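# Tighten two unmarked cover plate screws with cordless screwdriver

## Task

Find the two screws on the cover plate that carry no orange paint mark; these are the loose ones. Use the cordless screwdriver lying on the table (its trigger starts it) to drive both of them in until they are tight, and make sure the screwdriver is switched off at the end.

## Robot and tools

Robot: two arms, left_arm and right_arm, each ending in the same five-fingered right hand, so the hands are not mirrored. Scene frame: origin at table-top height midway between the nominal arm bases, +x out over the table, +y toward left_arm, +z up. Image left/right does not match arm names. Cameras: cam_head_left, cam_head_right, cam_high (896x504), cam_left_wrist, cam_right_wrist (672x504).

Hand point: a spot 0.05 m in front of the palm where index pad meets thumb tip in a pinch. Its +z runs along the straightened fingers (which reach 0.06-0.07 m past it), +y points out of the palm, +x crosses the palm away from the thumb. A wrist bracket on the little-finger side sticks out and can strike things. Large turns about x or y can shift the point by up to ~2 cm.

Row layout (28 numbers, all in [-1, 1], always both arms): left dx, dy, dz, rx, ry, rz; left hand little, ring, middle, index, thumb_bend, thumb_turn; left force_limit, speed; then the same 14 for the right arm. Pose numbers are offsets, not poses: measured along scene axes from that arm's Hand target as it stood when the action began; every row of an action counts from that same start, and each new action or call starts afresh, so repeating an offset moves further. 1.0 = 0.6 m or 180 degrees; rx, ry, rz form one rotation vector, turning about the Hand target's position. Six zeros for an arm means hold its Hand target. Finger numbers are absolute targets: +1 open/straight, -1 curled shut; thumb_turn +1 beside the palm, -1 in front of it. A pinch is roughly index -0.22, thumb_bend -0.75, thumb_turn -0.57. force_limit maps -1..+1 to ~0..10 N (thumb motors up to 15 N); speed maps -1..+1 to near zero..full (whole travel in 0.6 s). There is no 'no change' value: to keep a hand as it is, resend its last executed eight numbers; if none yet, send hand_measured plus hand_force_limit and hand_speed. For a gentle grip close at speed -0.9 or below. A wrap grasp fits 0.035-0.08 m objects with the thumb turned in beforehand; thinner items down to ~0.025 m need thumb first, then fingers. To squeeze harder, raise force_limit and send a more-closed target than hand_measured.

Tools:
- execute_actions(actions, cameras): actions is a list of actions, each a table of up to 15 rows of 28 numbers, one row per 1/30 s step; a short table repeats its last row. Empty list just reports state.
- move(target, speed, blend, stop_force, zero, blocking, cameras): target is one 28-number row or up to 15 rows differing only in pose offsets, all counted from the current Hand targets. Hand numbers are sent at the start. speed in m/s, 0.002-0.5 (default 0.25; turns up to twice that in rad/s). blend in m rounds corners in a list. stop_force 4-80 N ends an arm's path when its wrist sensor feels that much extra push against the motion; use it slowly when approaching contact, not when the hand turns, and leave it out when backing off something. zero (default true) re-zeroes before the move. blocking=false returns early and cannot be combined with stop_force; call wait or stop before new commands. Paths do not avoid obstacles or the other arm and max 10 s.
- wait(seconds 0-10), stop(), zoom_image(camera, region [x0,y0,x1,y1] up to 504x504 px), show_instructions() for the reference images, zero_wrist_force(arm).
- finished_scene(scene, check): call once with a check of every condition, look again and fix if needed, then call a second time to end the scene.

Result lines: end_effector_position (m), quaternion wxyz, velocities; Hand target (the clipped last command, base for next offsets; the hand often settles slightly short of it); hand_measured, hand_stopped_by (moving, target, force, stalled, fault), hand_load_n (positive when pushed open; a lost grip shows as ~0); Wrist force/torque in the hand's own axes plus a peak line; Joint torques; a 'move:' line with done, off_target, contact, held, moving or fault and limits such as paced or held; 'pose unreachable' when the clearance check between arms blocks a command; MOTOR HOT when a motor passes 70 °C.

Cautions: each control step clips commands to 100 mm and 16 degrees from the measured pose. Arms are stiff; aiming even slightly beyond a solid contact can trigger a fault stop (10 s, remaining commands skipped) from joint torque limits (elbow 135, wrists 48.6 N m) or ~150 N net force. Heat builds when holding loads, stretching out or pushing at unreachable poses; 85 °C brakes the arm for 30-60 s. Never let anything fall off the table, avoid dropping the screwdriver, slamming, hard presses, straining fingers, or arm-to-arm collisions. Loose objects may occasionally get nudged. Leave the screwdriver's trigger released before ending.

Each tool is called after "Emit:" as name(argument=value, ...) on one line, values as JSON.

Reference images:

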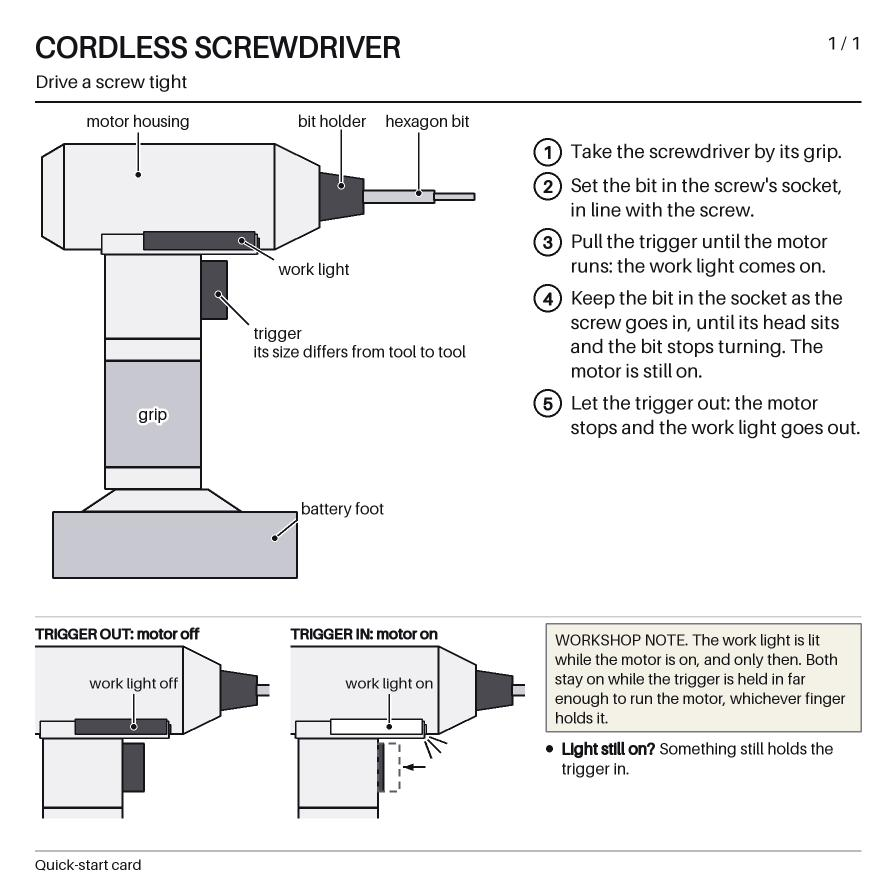

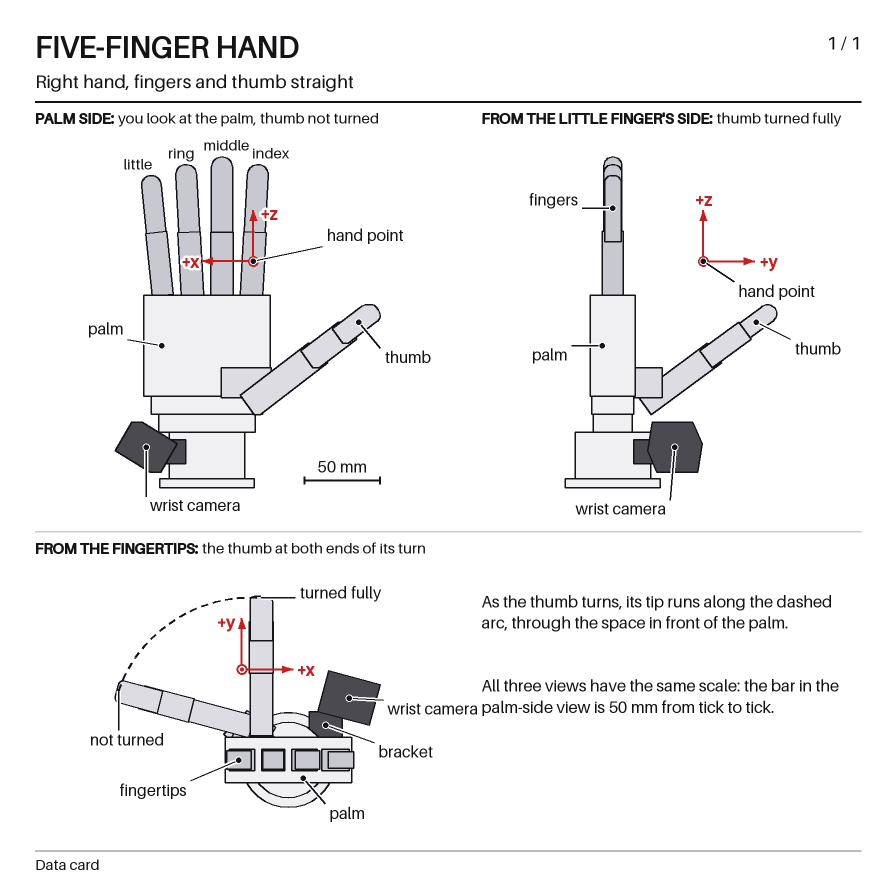

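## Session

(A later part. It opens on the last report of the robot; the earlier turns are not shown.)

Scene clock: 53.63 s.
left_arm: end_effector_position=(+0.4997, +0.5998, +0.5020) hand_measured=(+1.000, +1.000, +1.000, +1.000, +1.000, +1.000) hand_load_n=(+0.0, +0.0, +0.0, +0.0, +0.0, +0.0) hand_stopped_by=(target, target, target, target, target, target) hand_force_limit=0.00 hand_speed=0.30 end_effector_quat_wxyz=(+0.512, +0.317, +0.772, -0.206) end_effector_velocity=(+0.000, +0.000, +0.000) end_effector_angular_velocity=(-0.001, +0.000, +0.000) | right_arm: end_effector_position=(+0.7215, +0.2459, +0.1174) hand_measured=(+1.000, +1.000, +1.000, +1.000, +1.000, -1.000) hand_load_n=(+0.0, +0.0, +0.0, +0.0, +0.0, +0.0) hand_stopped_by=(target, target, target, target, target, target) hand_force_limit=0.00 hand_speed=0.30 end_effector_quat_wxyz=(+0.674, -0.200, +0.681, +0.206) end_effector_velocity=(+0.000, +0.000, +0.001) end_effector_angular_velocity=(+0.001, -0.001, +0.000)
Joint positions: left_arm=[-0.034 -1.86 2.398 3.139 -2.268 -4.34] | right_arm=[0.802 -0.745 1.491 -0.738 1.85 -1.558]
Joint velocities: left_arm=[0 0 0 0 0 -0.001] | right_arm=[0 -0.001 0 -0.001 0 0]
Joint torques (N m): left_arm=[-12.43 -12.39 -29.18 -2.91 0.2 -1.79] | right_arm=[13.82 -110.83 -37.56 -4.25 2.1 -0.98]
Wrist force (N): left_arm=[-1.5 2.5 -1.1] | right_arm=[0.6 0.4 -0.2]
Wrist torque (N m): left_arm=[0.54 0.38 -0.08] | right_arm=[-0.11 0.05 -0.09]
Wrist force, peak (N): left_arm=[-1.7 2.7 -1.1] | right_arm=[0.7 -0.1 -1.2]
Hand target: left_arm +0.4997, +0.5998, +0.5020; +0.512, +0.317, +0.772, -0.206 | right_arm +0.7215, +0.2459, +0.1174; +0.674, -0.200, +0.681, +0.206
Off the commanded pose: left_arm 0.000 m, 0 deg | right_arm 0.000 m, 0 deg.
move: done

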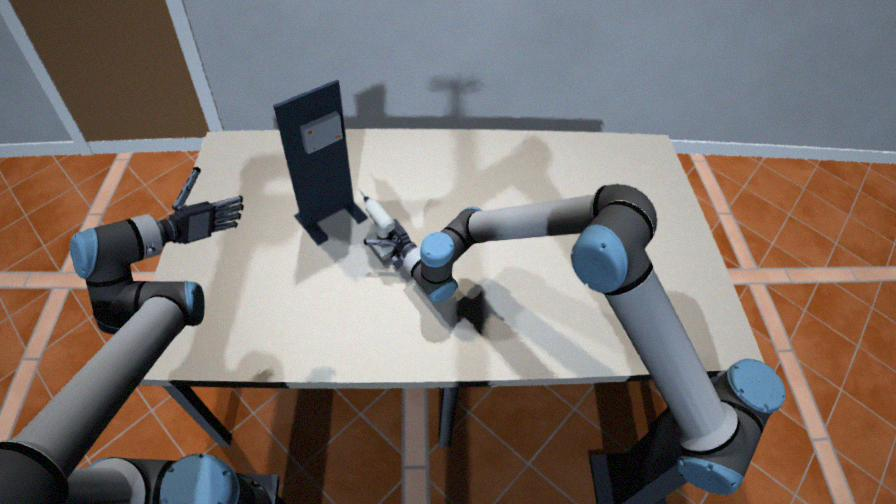

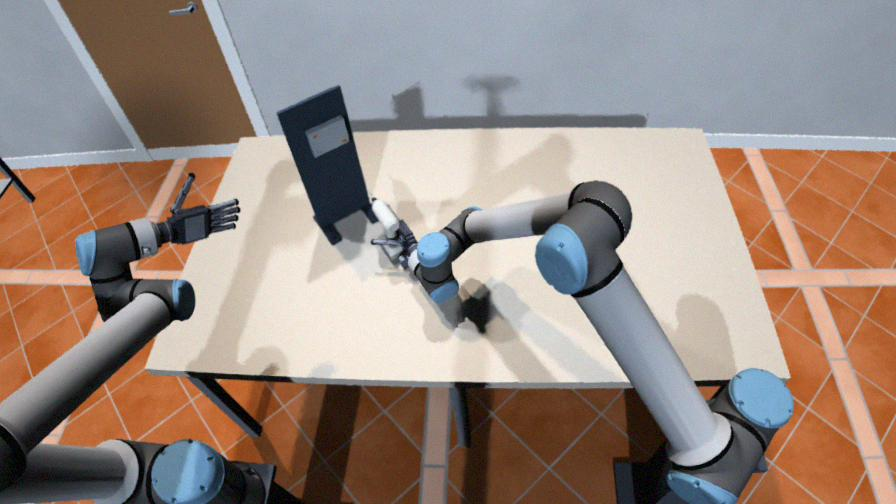

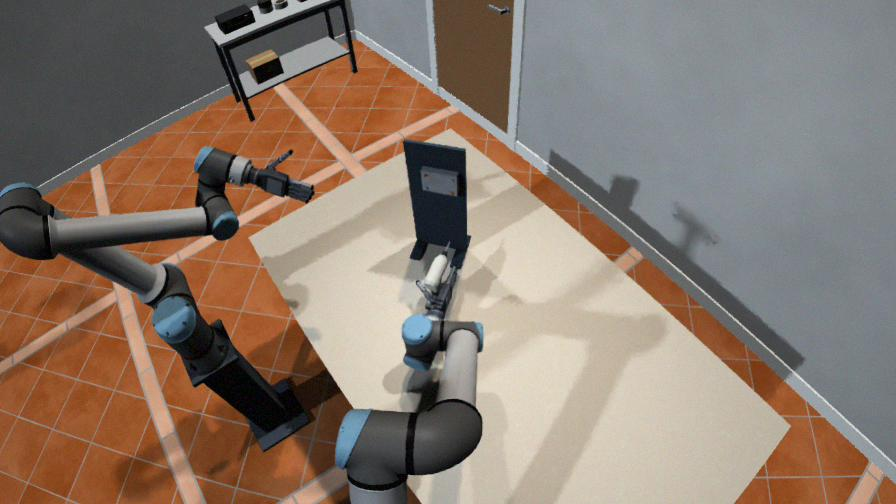

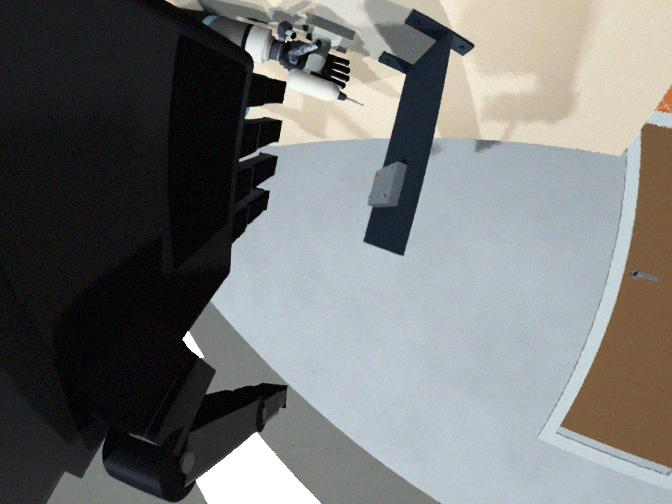

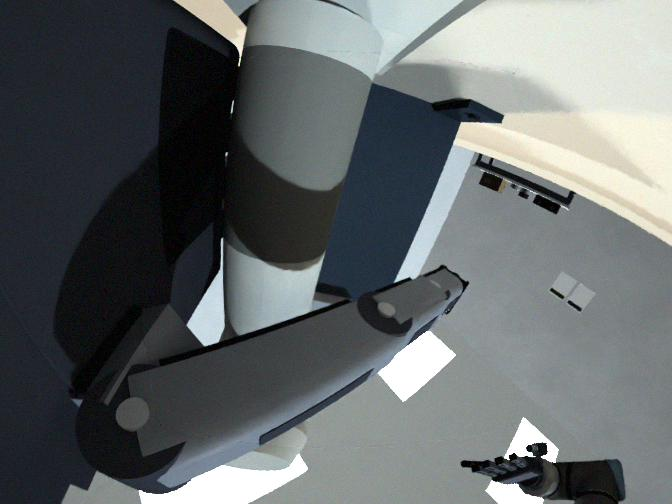

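Emit:
move(target=[0,0,0,0,0,0,1,1,1,1,1,1,0,0.3,-0.0046,0.007,0,0,0,0,1,1,1,1,1,-1,0,0.3], speed=0.03, stop_force=4, cameras=["cam_right_wrist"])

Emit:
execute_actions(actions=[[[0,0,0,0,0,0,1,1,1,1,1,1,0,0.3,0,0,0,0,0,0,-1,-1,-1,1,-1,-1,-0.2,-0.7]],[[0,0,0,0,0,0,1,1,1,1,1,1,0,0.3,0,0,0,0,0,0,-1,-1,-1,1,-1,-1,-0.2,-0.7]],[[0,0,0,0,0,0,1,1,1,1,1,1,0,0.3,0,0,0,0,0,0,-1,-1,-1,1,-1,-1,-0.2,-0.7]]])

Scene clock: 55.93 s.
left_arm: end_effector_position=(+0.4997, +0.5998, +0.5020) hand_measured=(+1.000, +1.000, +1.000, +1.000, +1.000, +1.000) hand_load_n=(+0.0, +0.0, +0.0, +0.0, +0.0, +0.0) hand_stopped_by=(target, target, target, target, target, target) hand_force_limit=0.00 hand_speed=0.30 end_effector_quat_wxyz=(+0.512, +0.317, +0.772, -0.206) end_effector_velocity=(+0.000, +0.000, +0.000) end_effector_angular_velocity=(+0.000, +0.000, +0.000) | right_arm: end_effector_position=(+0.7187, +0.2501, +0.1173) hand_measured=(+1.000, +1.000, +1.000, +1.000, +1.000, -1.000) hand_load_n=(+0.0, +0.0, +0.0, +0.0, +0.0, -0.5) hand_stopped_by=(target, target, target, target, target, target) hand_force_limit=0.00 hand_speed=0.30 end_effector_quat_wxyz=(+0.674, -0.200, +0.681, +0.206) end_effector_velocity=(+0.000, +0.000, +0.002) end_effector_angular_velocity=(+0.002, -0.002, +0.000)
Joint positions: left_arm=[-0.034 -1.86 2.398 3.139 -2.268 -4.34] | right_arm=[0.807 -0.742 1.485 -0.735 1.856 -1.558]
Joint velocities: left_arm=[0 -0.001 0 0 0 -0.001] | right_arm=[0 -0.001 0 -0.002 0.001 0]
Joint torques (N m): left_arm=[-13.36 -10.55 -28.88 -2.62 0.1 -1.59] | right_arm=[-13.46 -107.81 -28.04 -4.57 -0.72 1]
Wrist force (N): left_arm=[-1.6 2.2 -1.2] | right_arm=[0.3 0.2 -0.1]
Wrist torque (N m): left_arm=[0.50 0.39 -0.09] | right_arm=[-0.14 0.09 -0.11]
Wrist force, peak (N): left_arm=[-1.7 2.7 -1.3] | right_arm=[0.8 0.4 -0.4]
Hand target: left_arm +0.4997, +0.5998, +0.5020; +0.512, +0.317, +0.772, -0.206 | right_arm +0.7187, +0.2501, +0.1174; +0.674, -0.200, +0.681, +0.206
Off the commanded pose: left_arm 0.000 m, 0 deg | right_arm 0.000 m, 0 deg.
move: done
Images, in order (width x height): cam_right_wrist 672x504.

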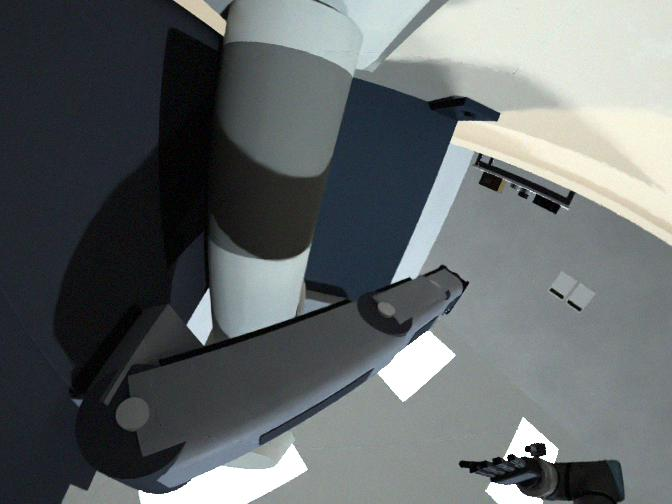

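Scene clock: 59.90 s.
left_arm: end_effector_position=(+0.4997, +0.5998, +0.5020) hand_measured=(+1.000, +1.000, +1.000, +1.000, +1.000, +1.000) hand_load_n=(+0.0, +0.0, +0.0, +0.0, +0.0, -0.5) hand_stopped_by=(target, target, target, target, target, target) hand_force_limit=0.00 hand_speed=0.30 end_effector_quat_wxyz=(+0.512, +0.317, +0.772, -0.206) end_effector_velocity=(+0.000, +0.000, +0.001) end_effector_angular_velocity=(+0.000, -0.002, +0.000) | right_arm: end_effector_position=(+0.7187, +0.2501, +0.1174) hand_measured=(-0.848, -0.830, -0.546, +1.000, +0.012, -1.000) hand_load_n=(+4.0, +1.5, +5.5, +0.0, +7.0, +1.0) hand_stopped_by=(force, force, force, target, force, target) hand_force_limit=-0.20 hand_speed=-0.70 end_effector_quat_wxyz=(+0.674, -0.200, +0.681, +0.206) end_effector_velocity=(+0.000, +0.000, +0.000) end_effector_angular_velocity=(+0.000, +0.000, +0.000)
Joint positions: left_arm=[-0.034 -1.86 2.398 3.139 -2.268 -4.34] | right_arm=[0.807 -0.742 1.485 -0.735 1.856 -1.558]
Joint velocities: left_arm=[0.001 -0.001 0 -0.001 -0.001 0.001] | right_arm=[0 0 0 -0.001 0 0]
Joint torques (N m): left_arm=[-12.31 -5.39 -28.94 -1.41 0.14 -1.84] | right_arm=[-10.03 -110.86 -36.56 -3.1 -0.74 0.91]
Wrist force (N): left_arm=[-1.2 2.1 -0.8] | right_arm=[1.0 0.6 -0.3]
Wrist torque (N m): left_arm=[0.45 0.32 -0.08] | right_arm=[-0.09 -0.09 -0.26]
Wrist force, peak (N): left_arm=[-1.6 2.8 -1.2] | right_arm=[1.5 0.7 1.7]
Hand target: left_arm +0.4997, +0.5998, +0.5020; +0.512, +0.317, +0.772, -0.206 | right_arm +0.7187, +0.2501, +0.1174; +0.674, -0.200, +0.681, +0.206
Off the commanded pose: left_arm 0.000 m, 0 deg | right_arm 0.000 m, 0 deg.

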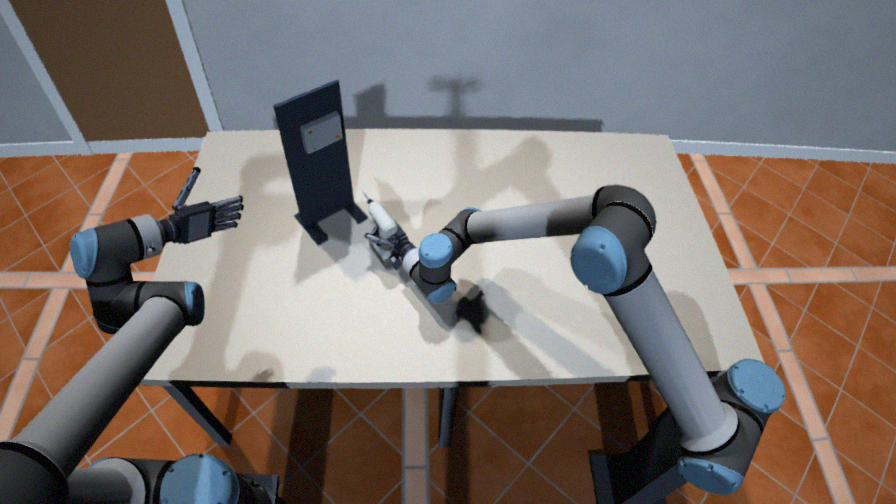

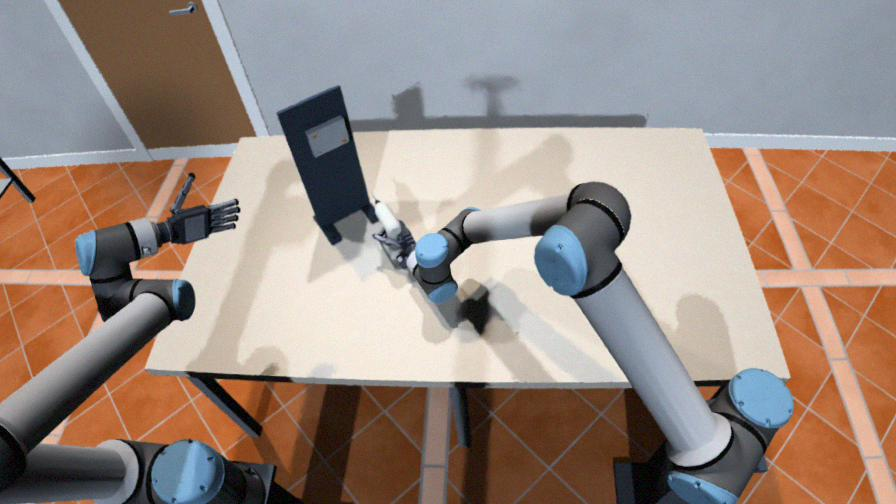

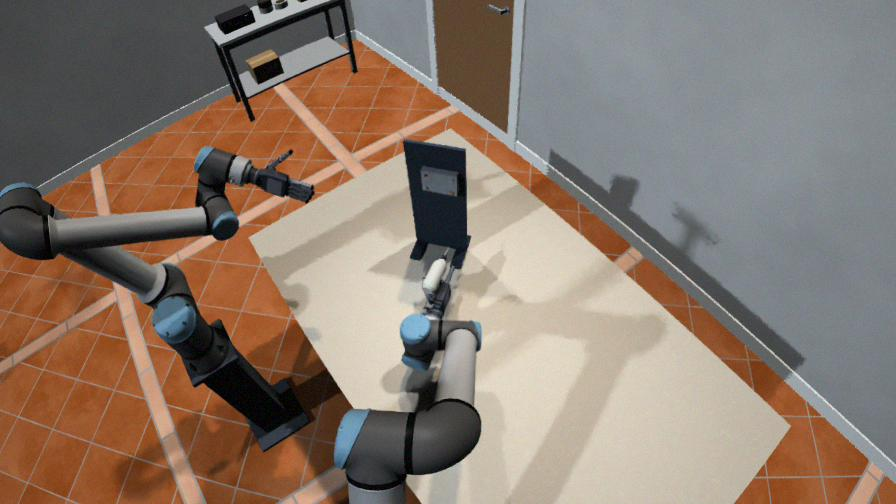

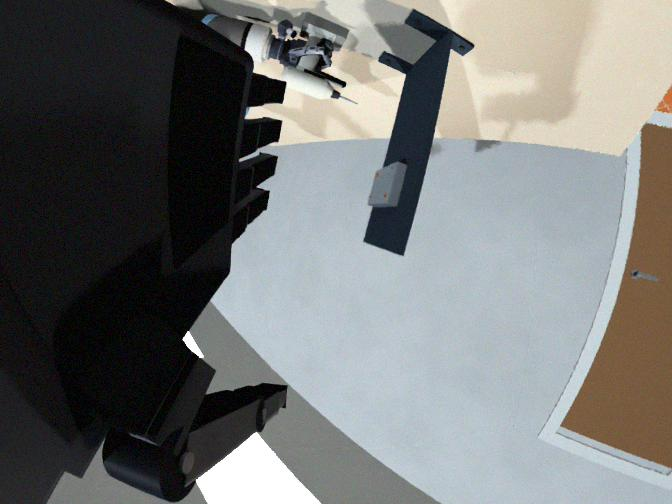

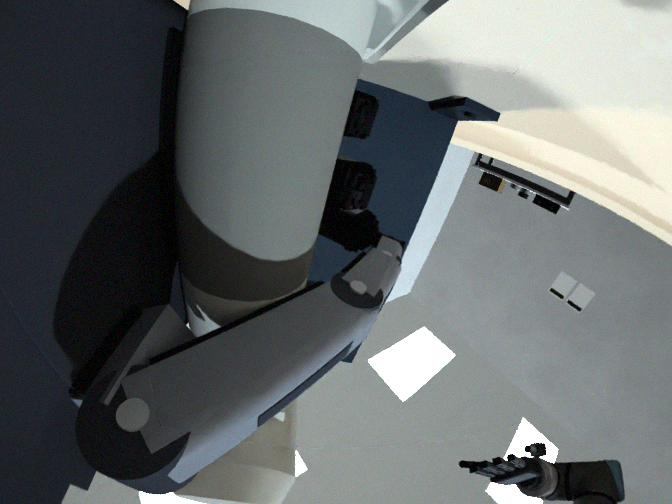

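Emit:
zoom_image(camera="cam_left_wrist", region=[250, 0, 430, 135])

Emit:
zoom_image(camera="cam_high", region=[370, 130, 510, 325])

Emit:
zoom_image(camera="cam_head_left", region=[280, 80, 480, 300])

Scaled by 2.800 from the camera's 672x504 image, which has a finer 960x720 frame.

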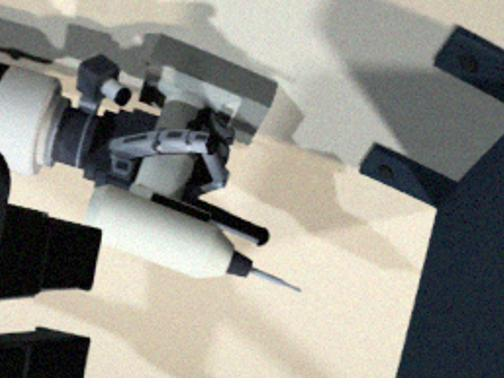

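Scaled by 2.585.

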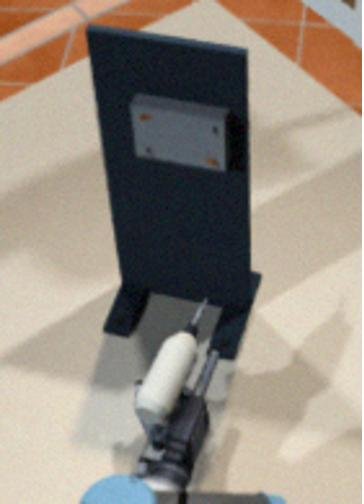

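Scaled by 2.291.

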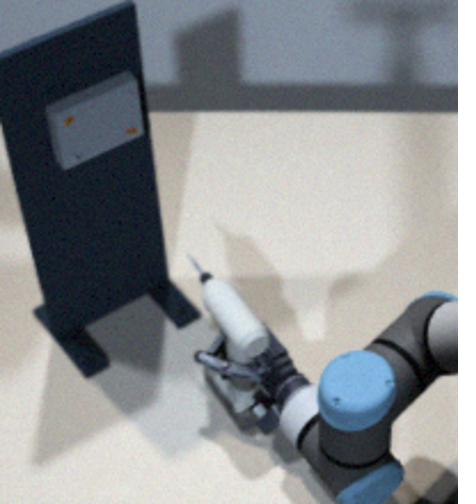

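Emit:
execute_actions(actions=[[[0,0,0,0,0,0,1,1,1,1,1,1,0,0.3,0,0,0,0,0,0,-0.98,-0.98,-0.98,1,-0.98,-1,0.5,-0.7]],[[0,0,0,0,0,0,1,1,1,1,1,1,0,0.3,0,0,0,0,0,0,-0.98,-0.98,-0.98,1,-0.98,-1,0.5,-0.7]]], cameras=["cam_right_wrist"])

Emit:
move(target=[0,0,0,0,0,0,1,1,1,1,1,1,0,0.3,0,0,0.1,0,0,0,-0.98,-0.98,-0.98,1,-0.98,-1,0.5,-0.7], speed=0.06)

Scene clock: 61.57 s.
left_arm: end_effector_position=(+0.4997, +0.5998, +0.5020) hand_measured=(+1.000, +1.000, +1.000, +1.000, +1.000, +1.000) hand_load_n=(+0.0, +0.0, -0.5, +0.0, +0.0, -0.5) hand_stopped_by=(target, target, target, target, target, target) hand_force_limit=0.00 hand_speed=0.30 end_effector_quat_wxyz=(+0.512, +0.317, +0.772, -0.206) end_effector_velocity=(+0.000, +0.000, +0.000) end_effector_angular_velocity=(+0.000, +0.000, +0.000) | right_arm: end_effector_position=(+0.7187, +0.2501, +0.1174) hand_measured=(-0.860, -0.860, -0.560, +1.000, -0.006, -1.000) hand_load_n=(+6.5, +9.5, +8.5, +0.0, +10.5, +1.5) hand_stopped_by=(force, force, force, target, force, target) hand_force_limit=0.50 hand_speed=-0.70 end_effector_quat_wxyz=(+0.674, -0.200, +0.681, +0.206) end_effector_velocity=(+0.000, +0.000, -0.003) end_effector_angular_velocity=(-0.003, +0.002, +0.000)
Joint positions: left_arm=[-0.034 -1.86 2.398 3.139 -2.268 -4.34] | right_arm=[0.807 -0.742 1.485 -0.735 1.856 -1.558]
Joint velocities: left_arm=[-0.001 0 0 0 0 0] | right_arm=[0 0.002 0 0.001 0 0]
Joint torques (N m): left_arm=[-10.73 -3.02 -27.37 -1.27 0.49 -2.06] | right_arm=[-8.33 -95.77 -27.84 -2.48 -0.72 0.84]
Wrist force (N): left_arm=[-1.3 2.5 -1.1] | right_arm=[-2.0 -0.3 0.0]
Wrist torque (N m): left_arm=[0.53 0.36 -0.07] | right_arm=[-0.19 -0.06 -0.56]
Wrist force, peak (N): left_arm=[-1.3 3.0 -1.2] | right_arm=[-3.7 -1.0 0.9]
Hand target: left_arm +0.4997, +0.5998, +0.5020; +0.512, +0.317, +0.772, -0.206 | right_arm +0.7187, +0.2501, +0.1174; +0.674, -0.200, +0.681, +0.206
Off the commanded pose: left_arm 0.000 m, 0 deg | right_arm 0.000 m, 0 deg.
Images, in order (width x height): cam_right_wrist 672x504.

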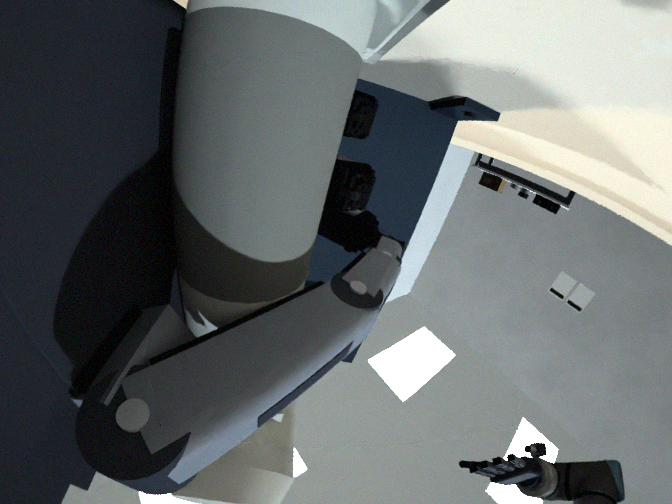

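Scene clock: 62.83 s.
left_arm: end_effector_position=(+0.4997, +0.5998, +0.5020) hand_measured=(+1.000, +1.000, +1.000, +1.000, +1.000, +1.000) hand_load_n=(+0.0, +0.0, +0.0, +0.0, +0.0, +0.0) hand_stopped_by=(target, target, target, target, target, target) hand_force_limit=0.00 hand_speed=0.30 end_effector_quat_wxyz=(+0.512, +0.317, +0.772, -0.206) end_effector_velocity=(+0.000, +0.001, +0.000) end_effector_angular_velocity=(+0.001, +0.000, +0.001) | right_arm: end_effector_position=(+0.7187, +0.2500, +0.1775) hand_measured=(-0.862, -0.860, -0.560, +1.000, -0.006, -1.000) hand_load_n=(+0.0, +3.0, +8.5, +0.0, +10.5, +1.5) hand_stopped_by=(force, force, force, target, force, target) hand_force_limit=0.50 hand_speed=-0.70 end_effector_quat_wxyz=(+0.674, -0.200, +0.681, +0.206) end_effector_velocity=(+0.000, +0.000, -0.002) end_effector_angular_velocity=(+0.002, -0.002, -0.001)
Joint positions: left_arm=[-0.034 -1.86 2.398 3.139 -2.268 -4.34] | right_arm=[0.807 -0.806 1.476 -0.661 1.856 -1.558]
Joint velocities: left_arm=[0.001 0 0 0 0.001 0] | right_arm=[0 0.003 0.001 -0.007 0.001 0]
Joint torques (N m): left_arm=[-10.49 -2.19 -27.93 -1.1 0.39 -2.23] | right_arm=[-14.72 -95.31 -34.73 -6.43 -1.07 -0.02]
Wrist force (N): left_arm=[-1.2 2.3 -1.0] | right_arm=[8.0 0.2 0.0]
Wrist torque (N m): left_arm=[0.49 0.33 -0.07] | right_arm=[-0.15 -0.24 0.11]
Wrist force, peak (N): left_arm=[-1.8 2.7 -1.1] | right_arm=[9.5 0.1 -0.4]
Hand target: left_arm +0.4997, +0.5998, +0.5020; +0.512, +0.317, +0.772, -0.206 | right_arm +0.7187, +0.2500, +0.1773; +0.674, -0.200, +0.681, +0.206
Off the commanded pose: left_arm 0.000 m, 0 deg | right_arm 0.000 m, 0 deg.
move: done

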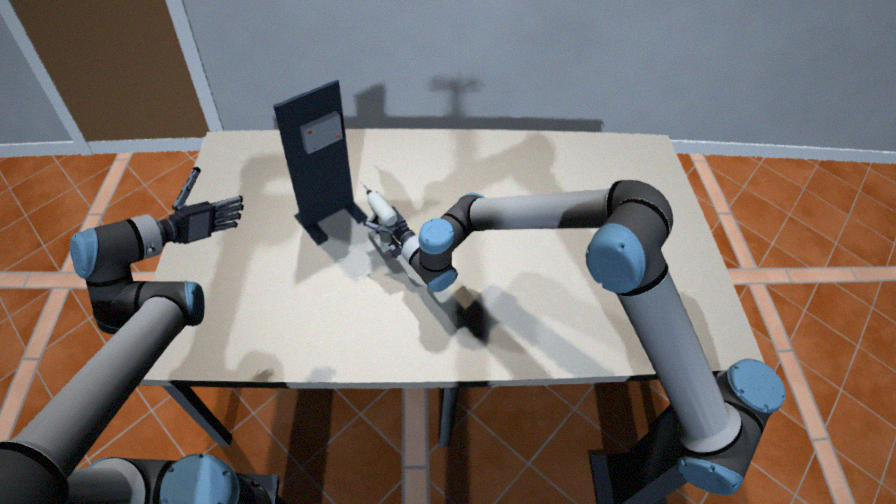

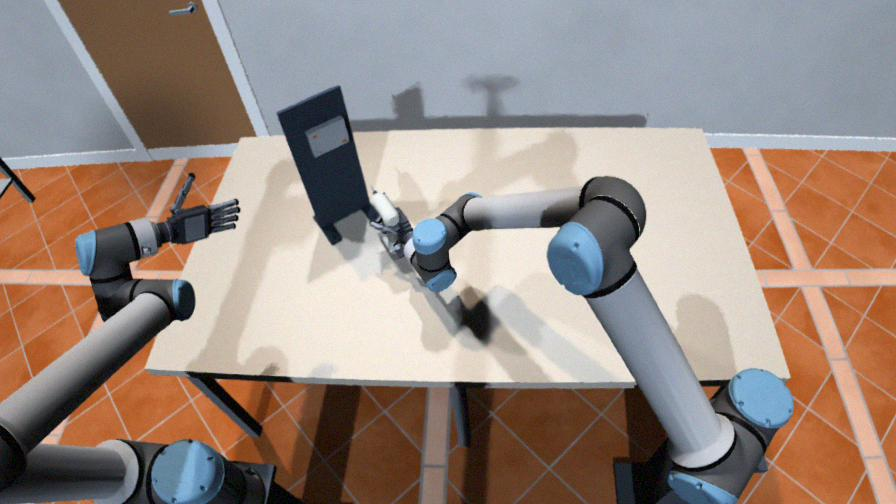

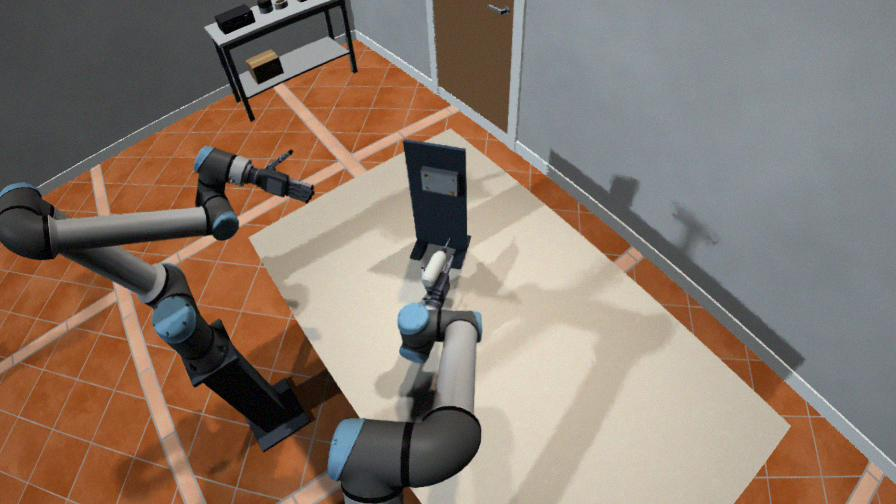

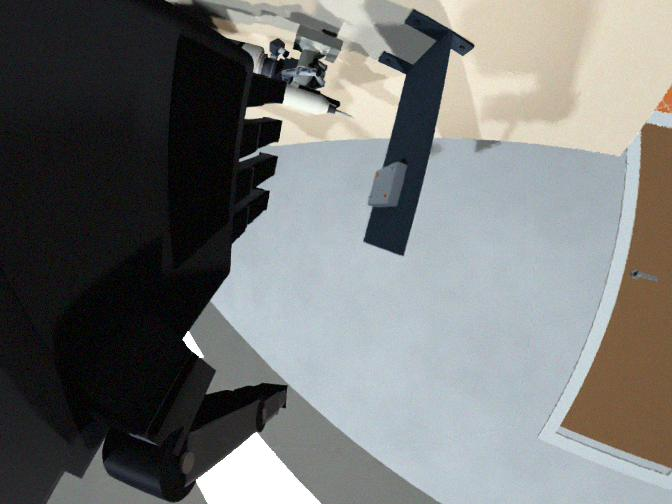

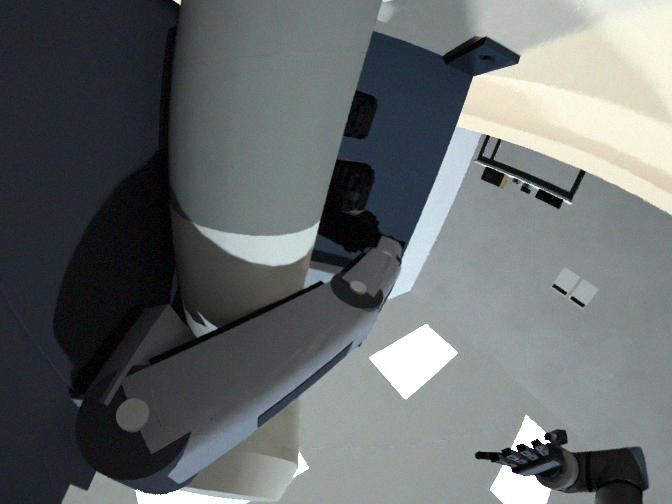

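Emit:
zoom_image(camera="cam_left_wrist", region=[250, 0, 430, 135])

Scaled by 2.800 from the camera's 672x504 image, which has a finer 960x720 frame.

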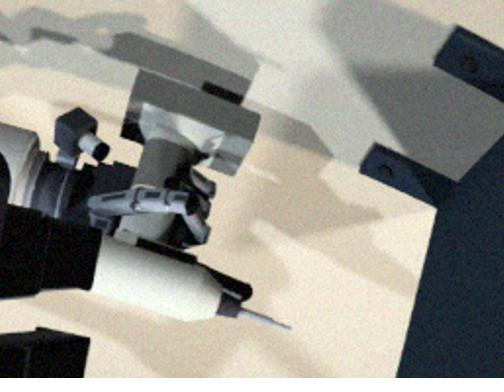

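Emit:
zoom_image(camera="cam_left_wrist", region=[340, 140, 450, 260])

Emit:
zoom_image(camera="cam_head_left", region=[260, 70, 380, 250])

Emit:
zoom_image(camera="cam_head_right", region=[260, 70, 380, 250])

Emit:
zoom_image(camera="cam_high", region=[390, 130, 490, 280])

Scaled by 4.200 from the camera's 672x504 image, which has a finer 960x720 frame.

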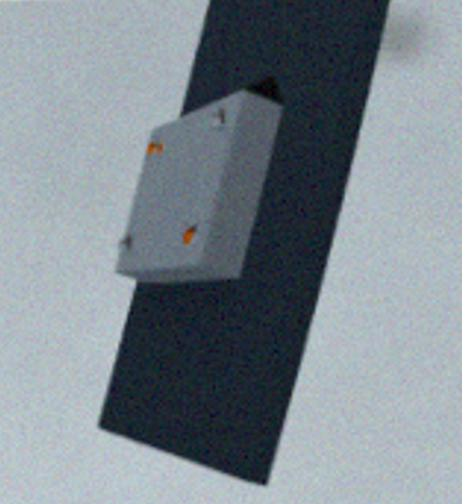

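Scaled by 2.800.

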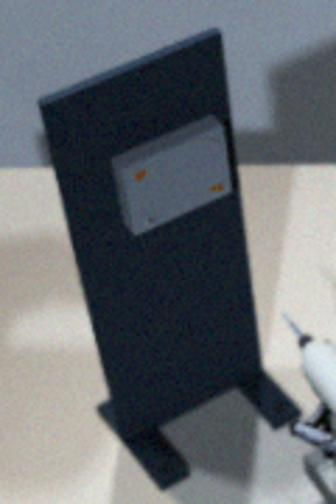

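Scaled by 2.800.

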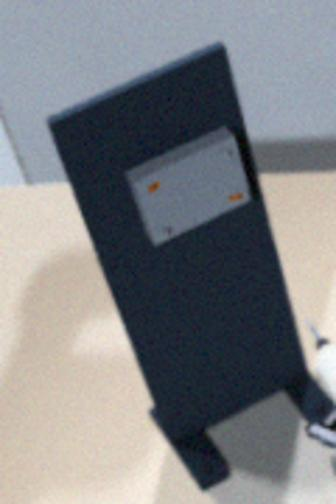

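Scaled by 3.360.

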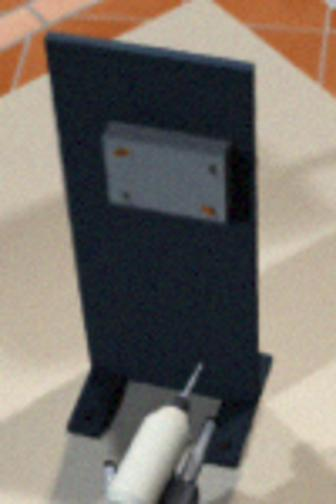

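Emit:
move(target=[[0.167,-0.15,0.3,0.321,0.251,-0.073,1,1,1,1,1,1,0,0.3,0,0,0,0,0,0,-0.98,-0.98,-0.98,1,-0.98,-1,0.5,-0.7],[0.40,-0.358,0.23,0.321,0.251,-0.073,1,1,1,1,1,1,0,0.3,0,0,0,0,0,0,-0.98,-0.98,-0.98,1,-0.98,-1,0.5,-0.7]], speed=0.2, blend=0.04)

Scene clock: 69.83 s.
left_arm: end_effector_position=(+0.7405, +0.3845, +0.6388) hand_measured=(+1.000, +1.000, +1.000, +1.000, +1.000, +1.000) hand_load_n=(+0.0, +0.0, +0.0, +0.0, +0.0, +0.0) hand_stopped_by=(target, target, target, target, target, target) hand_force_limit=0.00 hand_speed=0.30 end_effector_quat_wxyz=(-0.047, +0.499, +0.865, +0.027) end_effector_velocity=(+0.001, +0.000, -0.001) end_effector_angular_velocity=(+0.000, +0.000, -0.001) | right_arm: end_effector_position=(+0.7187, +0.2500, +0.1773) hand_measured=(-0.862, -0.860, -0.560, +1.000, -0.006, -1.000) hand_load_n=(+0.0, +3.0, +8.5, +0.0, +10.5, +1.5) hand_stopped_by=(force, force, force, target, force, target) hand_force_limit=0.50 hand_speed=-0.70 end_effector_quat_wxyz=(+0.674, -0.200, +0.681, +0.206) end_effector_velocity=(+0.000, +0.000, +0.000) end_effector_angular_velocity=(-0.001, +0.001, +0.000)
Joint positions: left_arm=[-0.504 -1.364 1.12 5.047 -1.512 -4.139] | right_arm=[0.807 -0.806 1.476 -0.662 1.856 -1.558]
Joint velocities: left_arm=[0 0.001 0 -0.001 0 0.001] | right_arm=[0 0 0 0.001 0 0]
Joint torques (N m): left_arm=[6.69 -46.01 -35.29 -0.11 -0.57 4.11] | right_arm=[-12.65 -98.2 -43.72 -3.53 -1.29 -0.28]
Wrist force (N): left_arm=[1.1 2.0 -1.1] | right_arm=[8.5 0.3 -0.2]
Wrist torque (N m): left_arm=[0.54 -0.12 0.20] | right_arm=[-0.13 -0.30 0.14]
Wrist force, peak (N): left_arm=[-0.1 2.8 -2.1] | right_arm=[8.6 0.2 -0.3]
Hand target: left_arm +0.7406, +0.3846, +0.6387; -0.047, +0.499, +0.865, +0.027 | right_arm +0.7187, +0.2500, +0.1773; +0.674, -0.200, +0.681, +0.206
Off the commanded pose: left_arm 0.001 m, 0 deg | right_arm 0.000 m, 0 deg.
move: done

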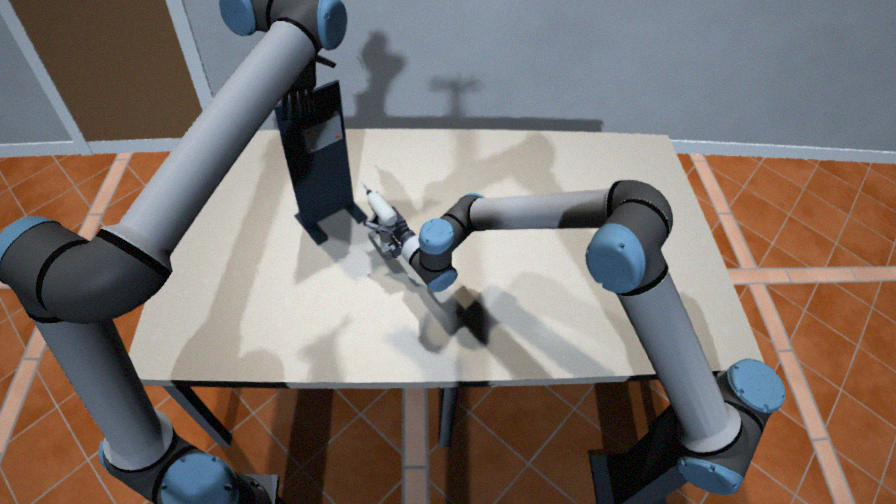

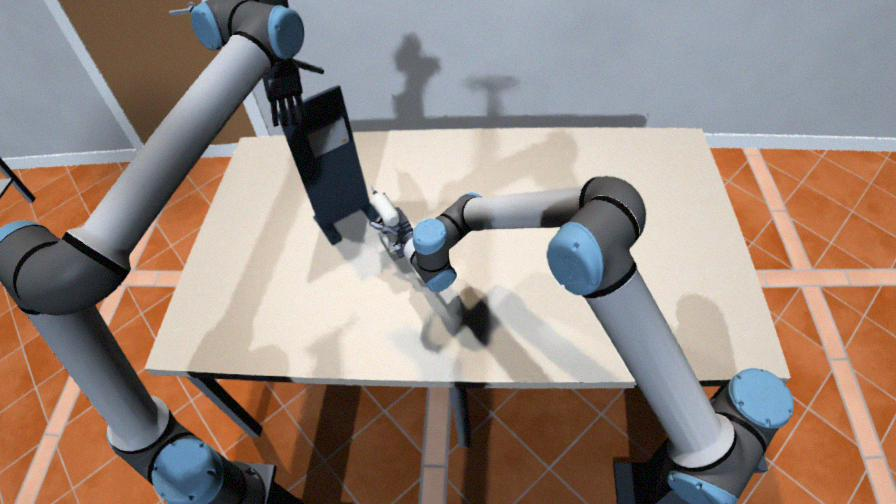

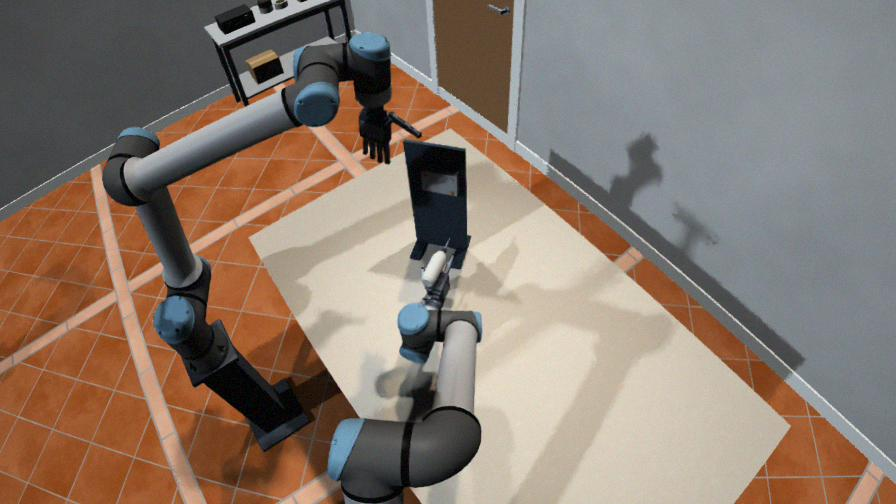

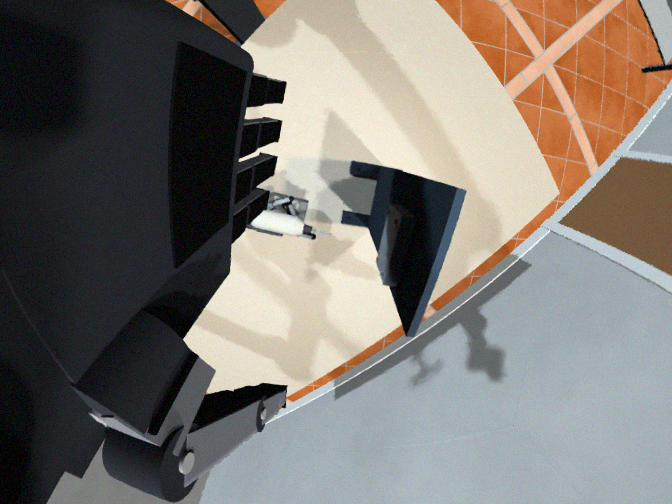

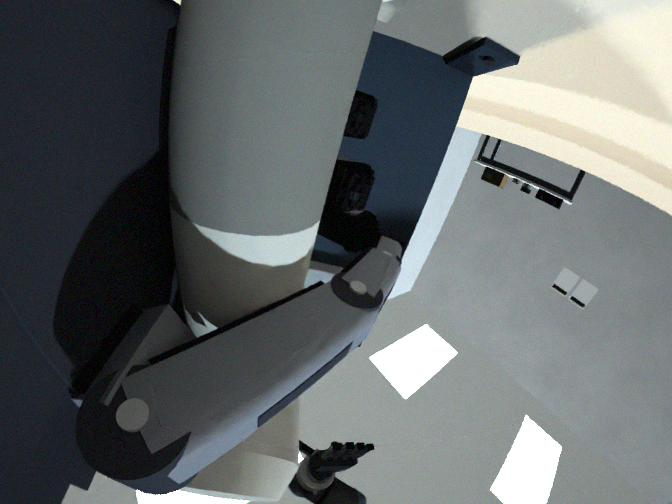

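Emit:
zoom_image(camera="cam_left_wrist", region=[230, 140, 480, 345])

Scaled by 2.016 from the camera's 672x504 image, which has a finer 960x720 frame.

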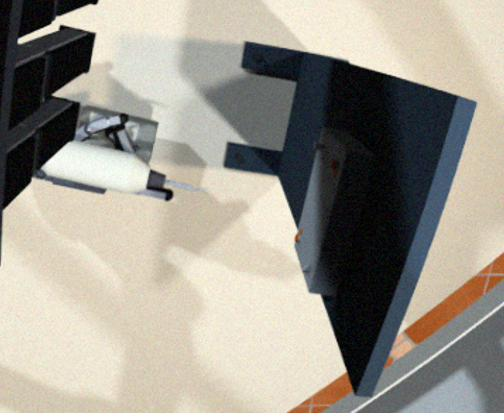

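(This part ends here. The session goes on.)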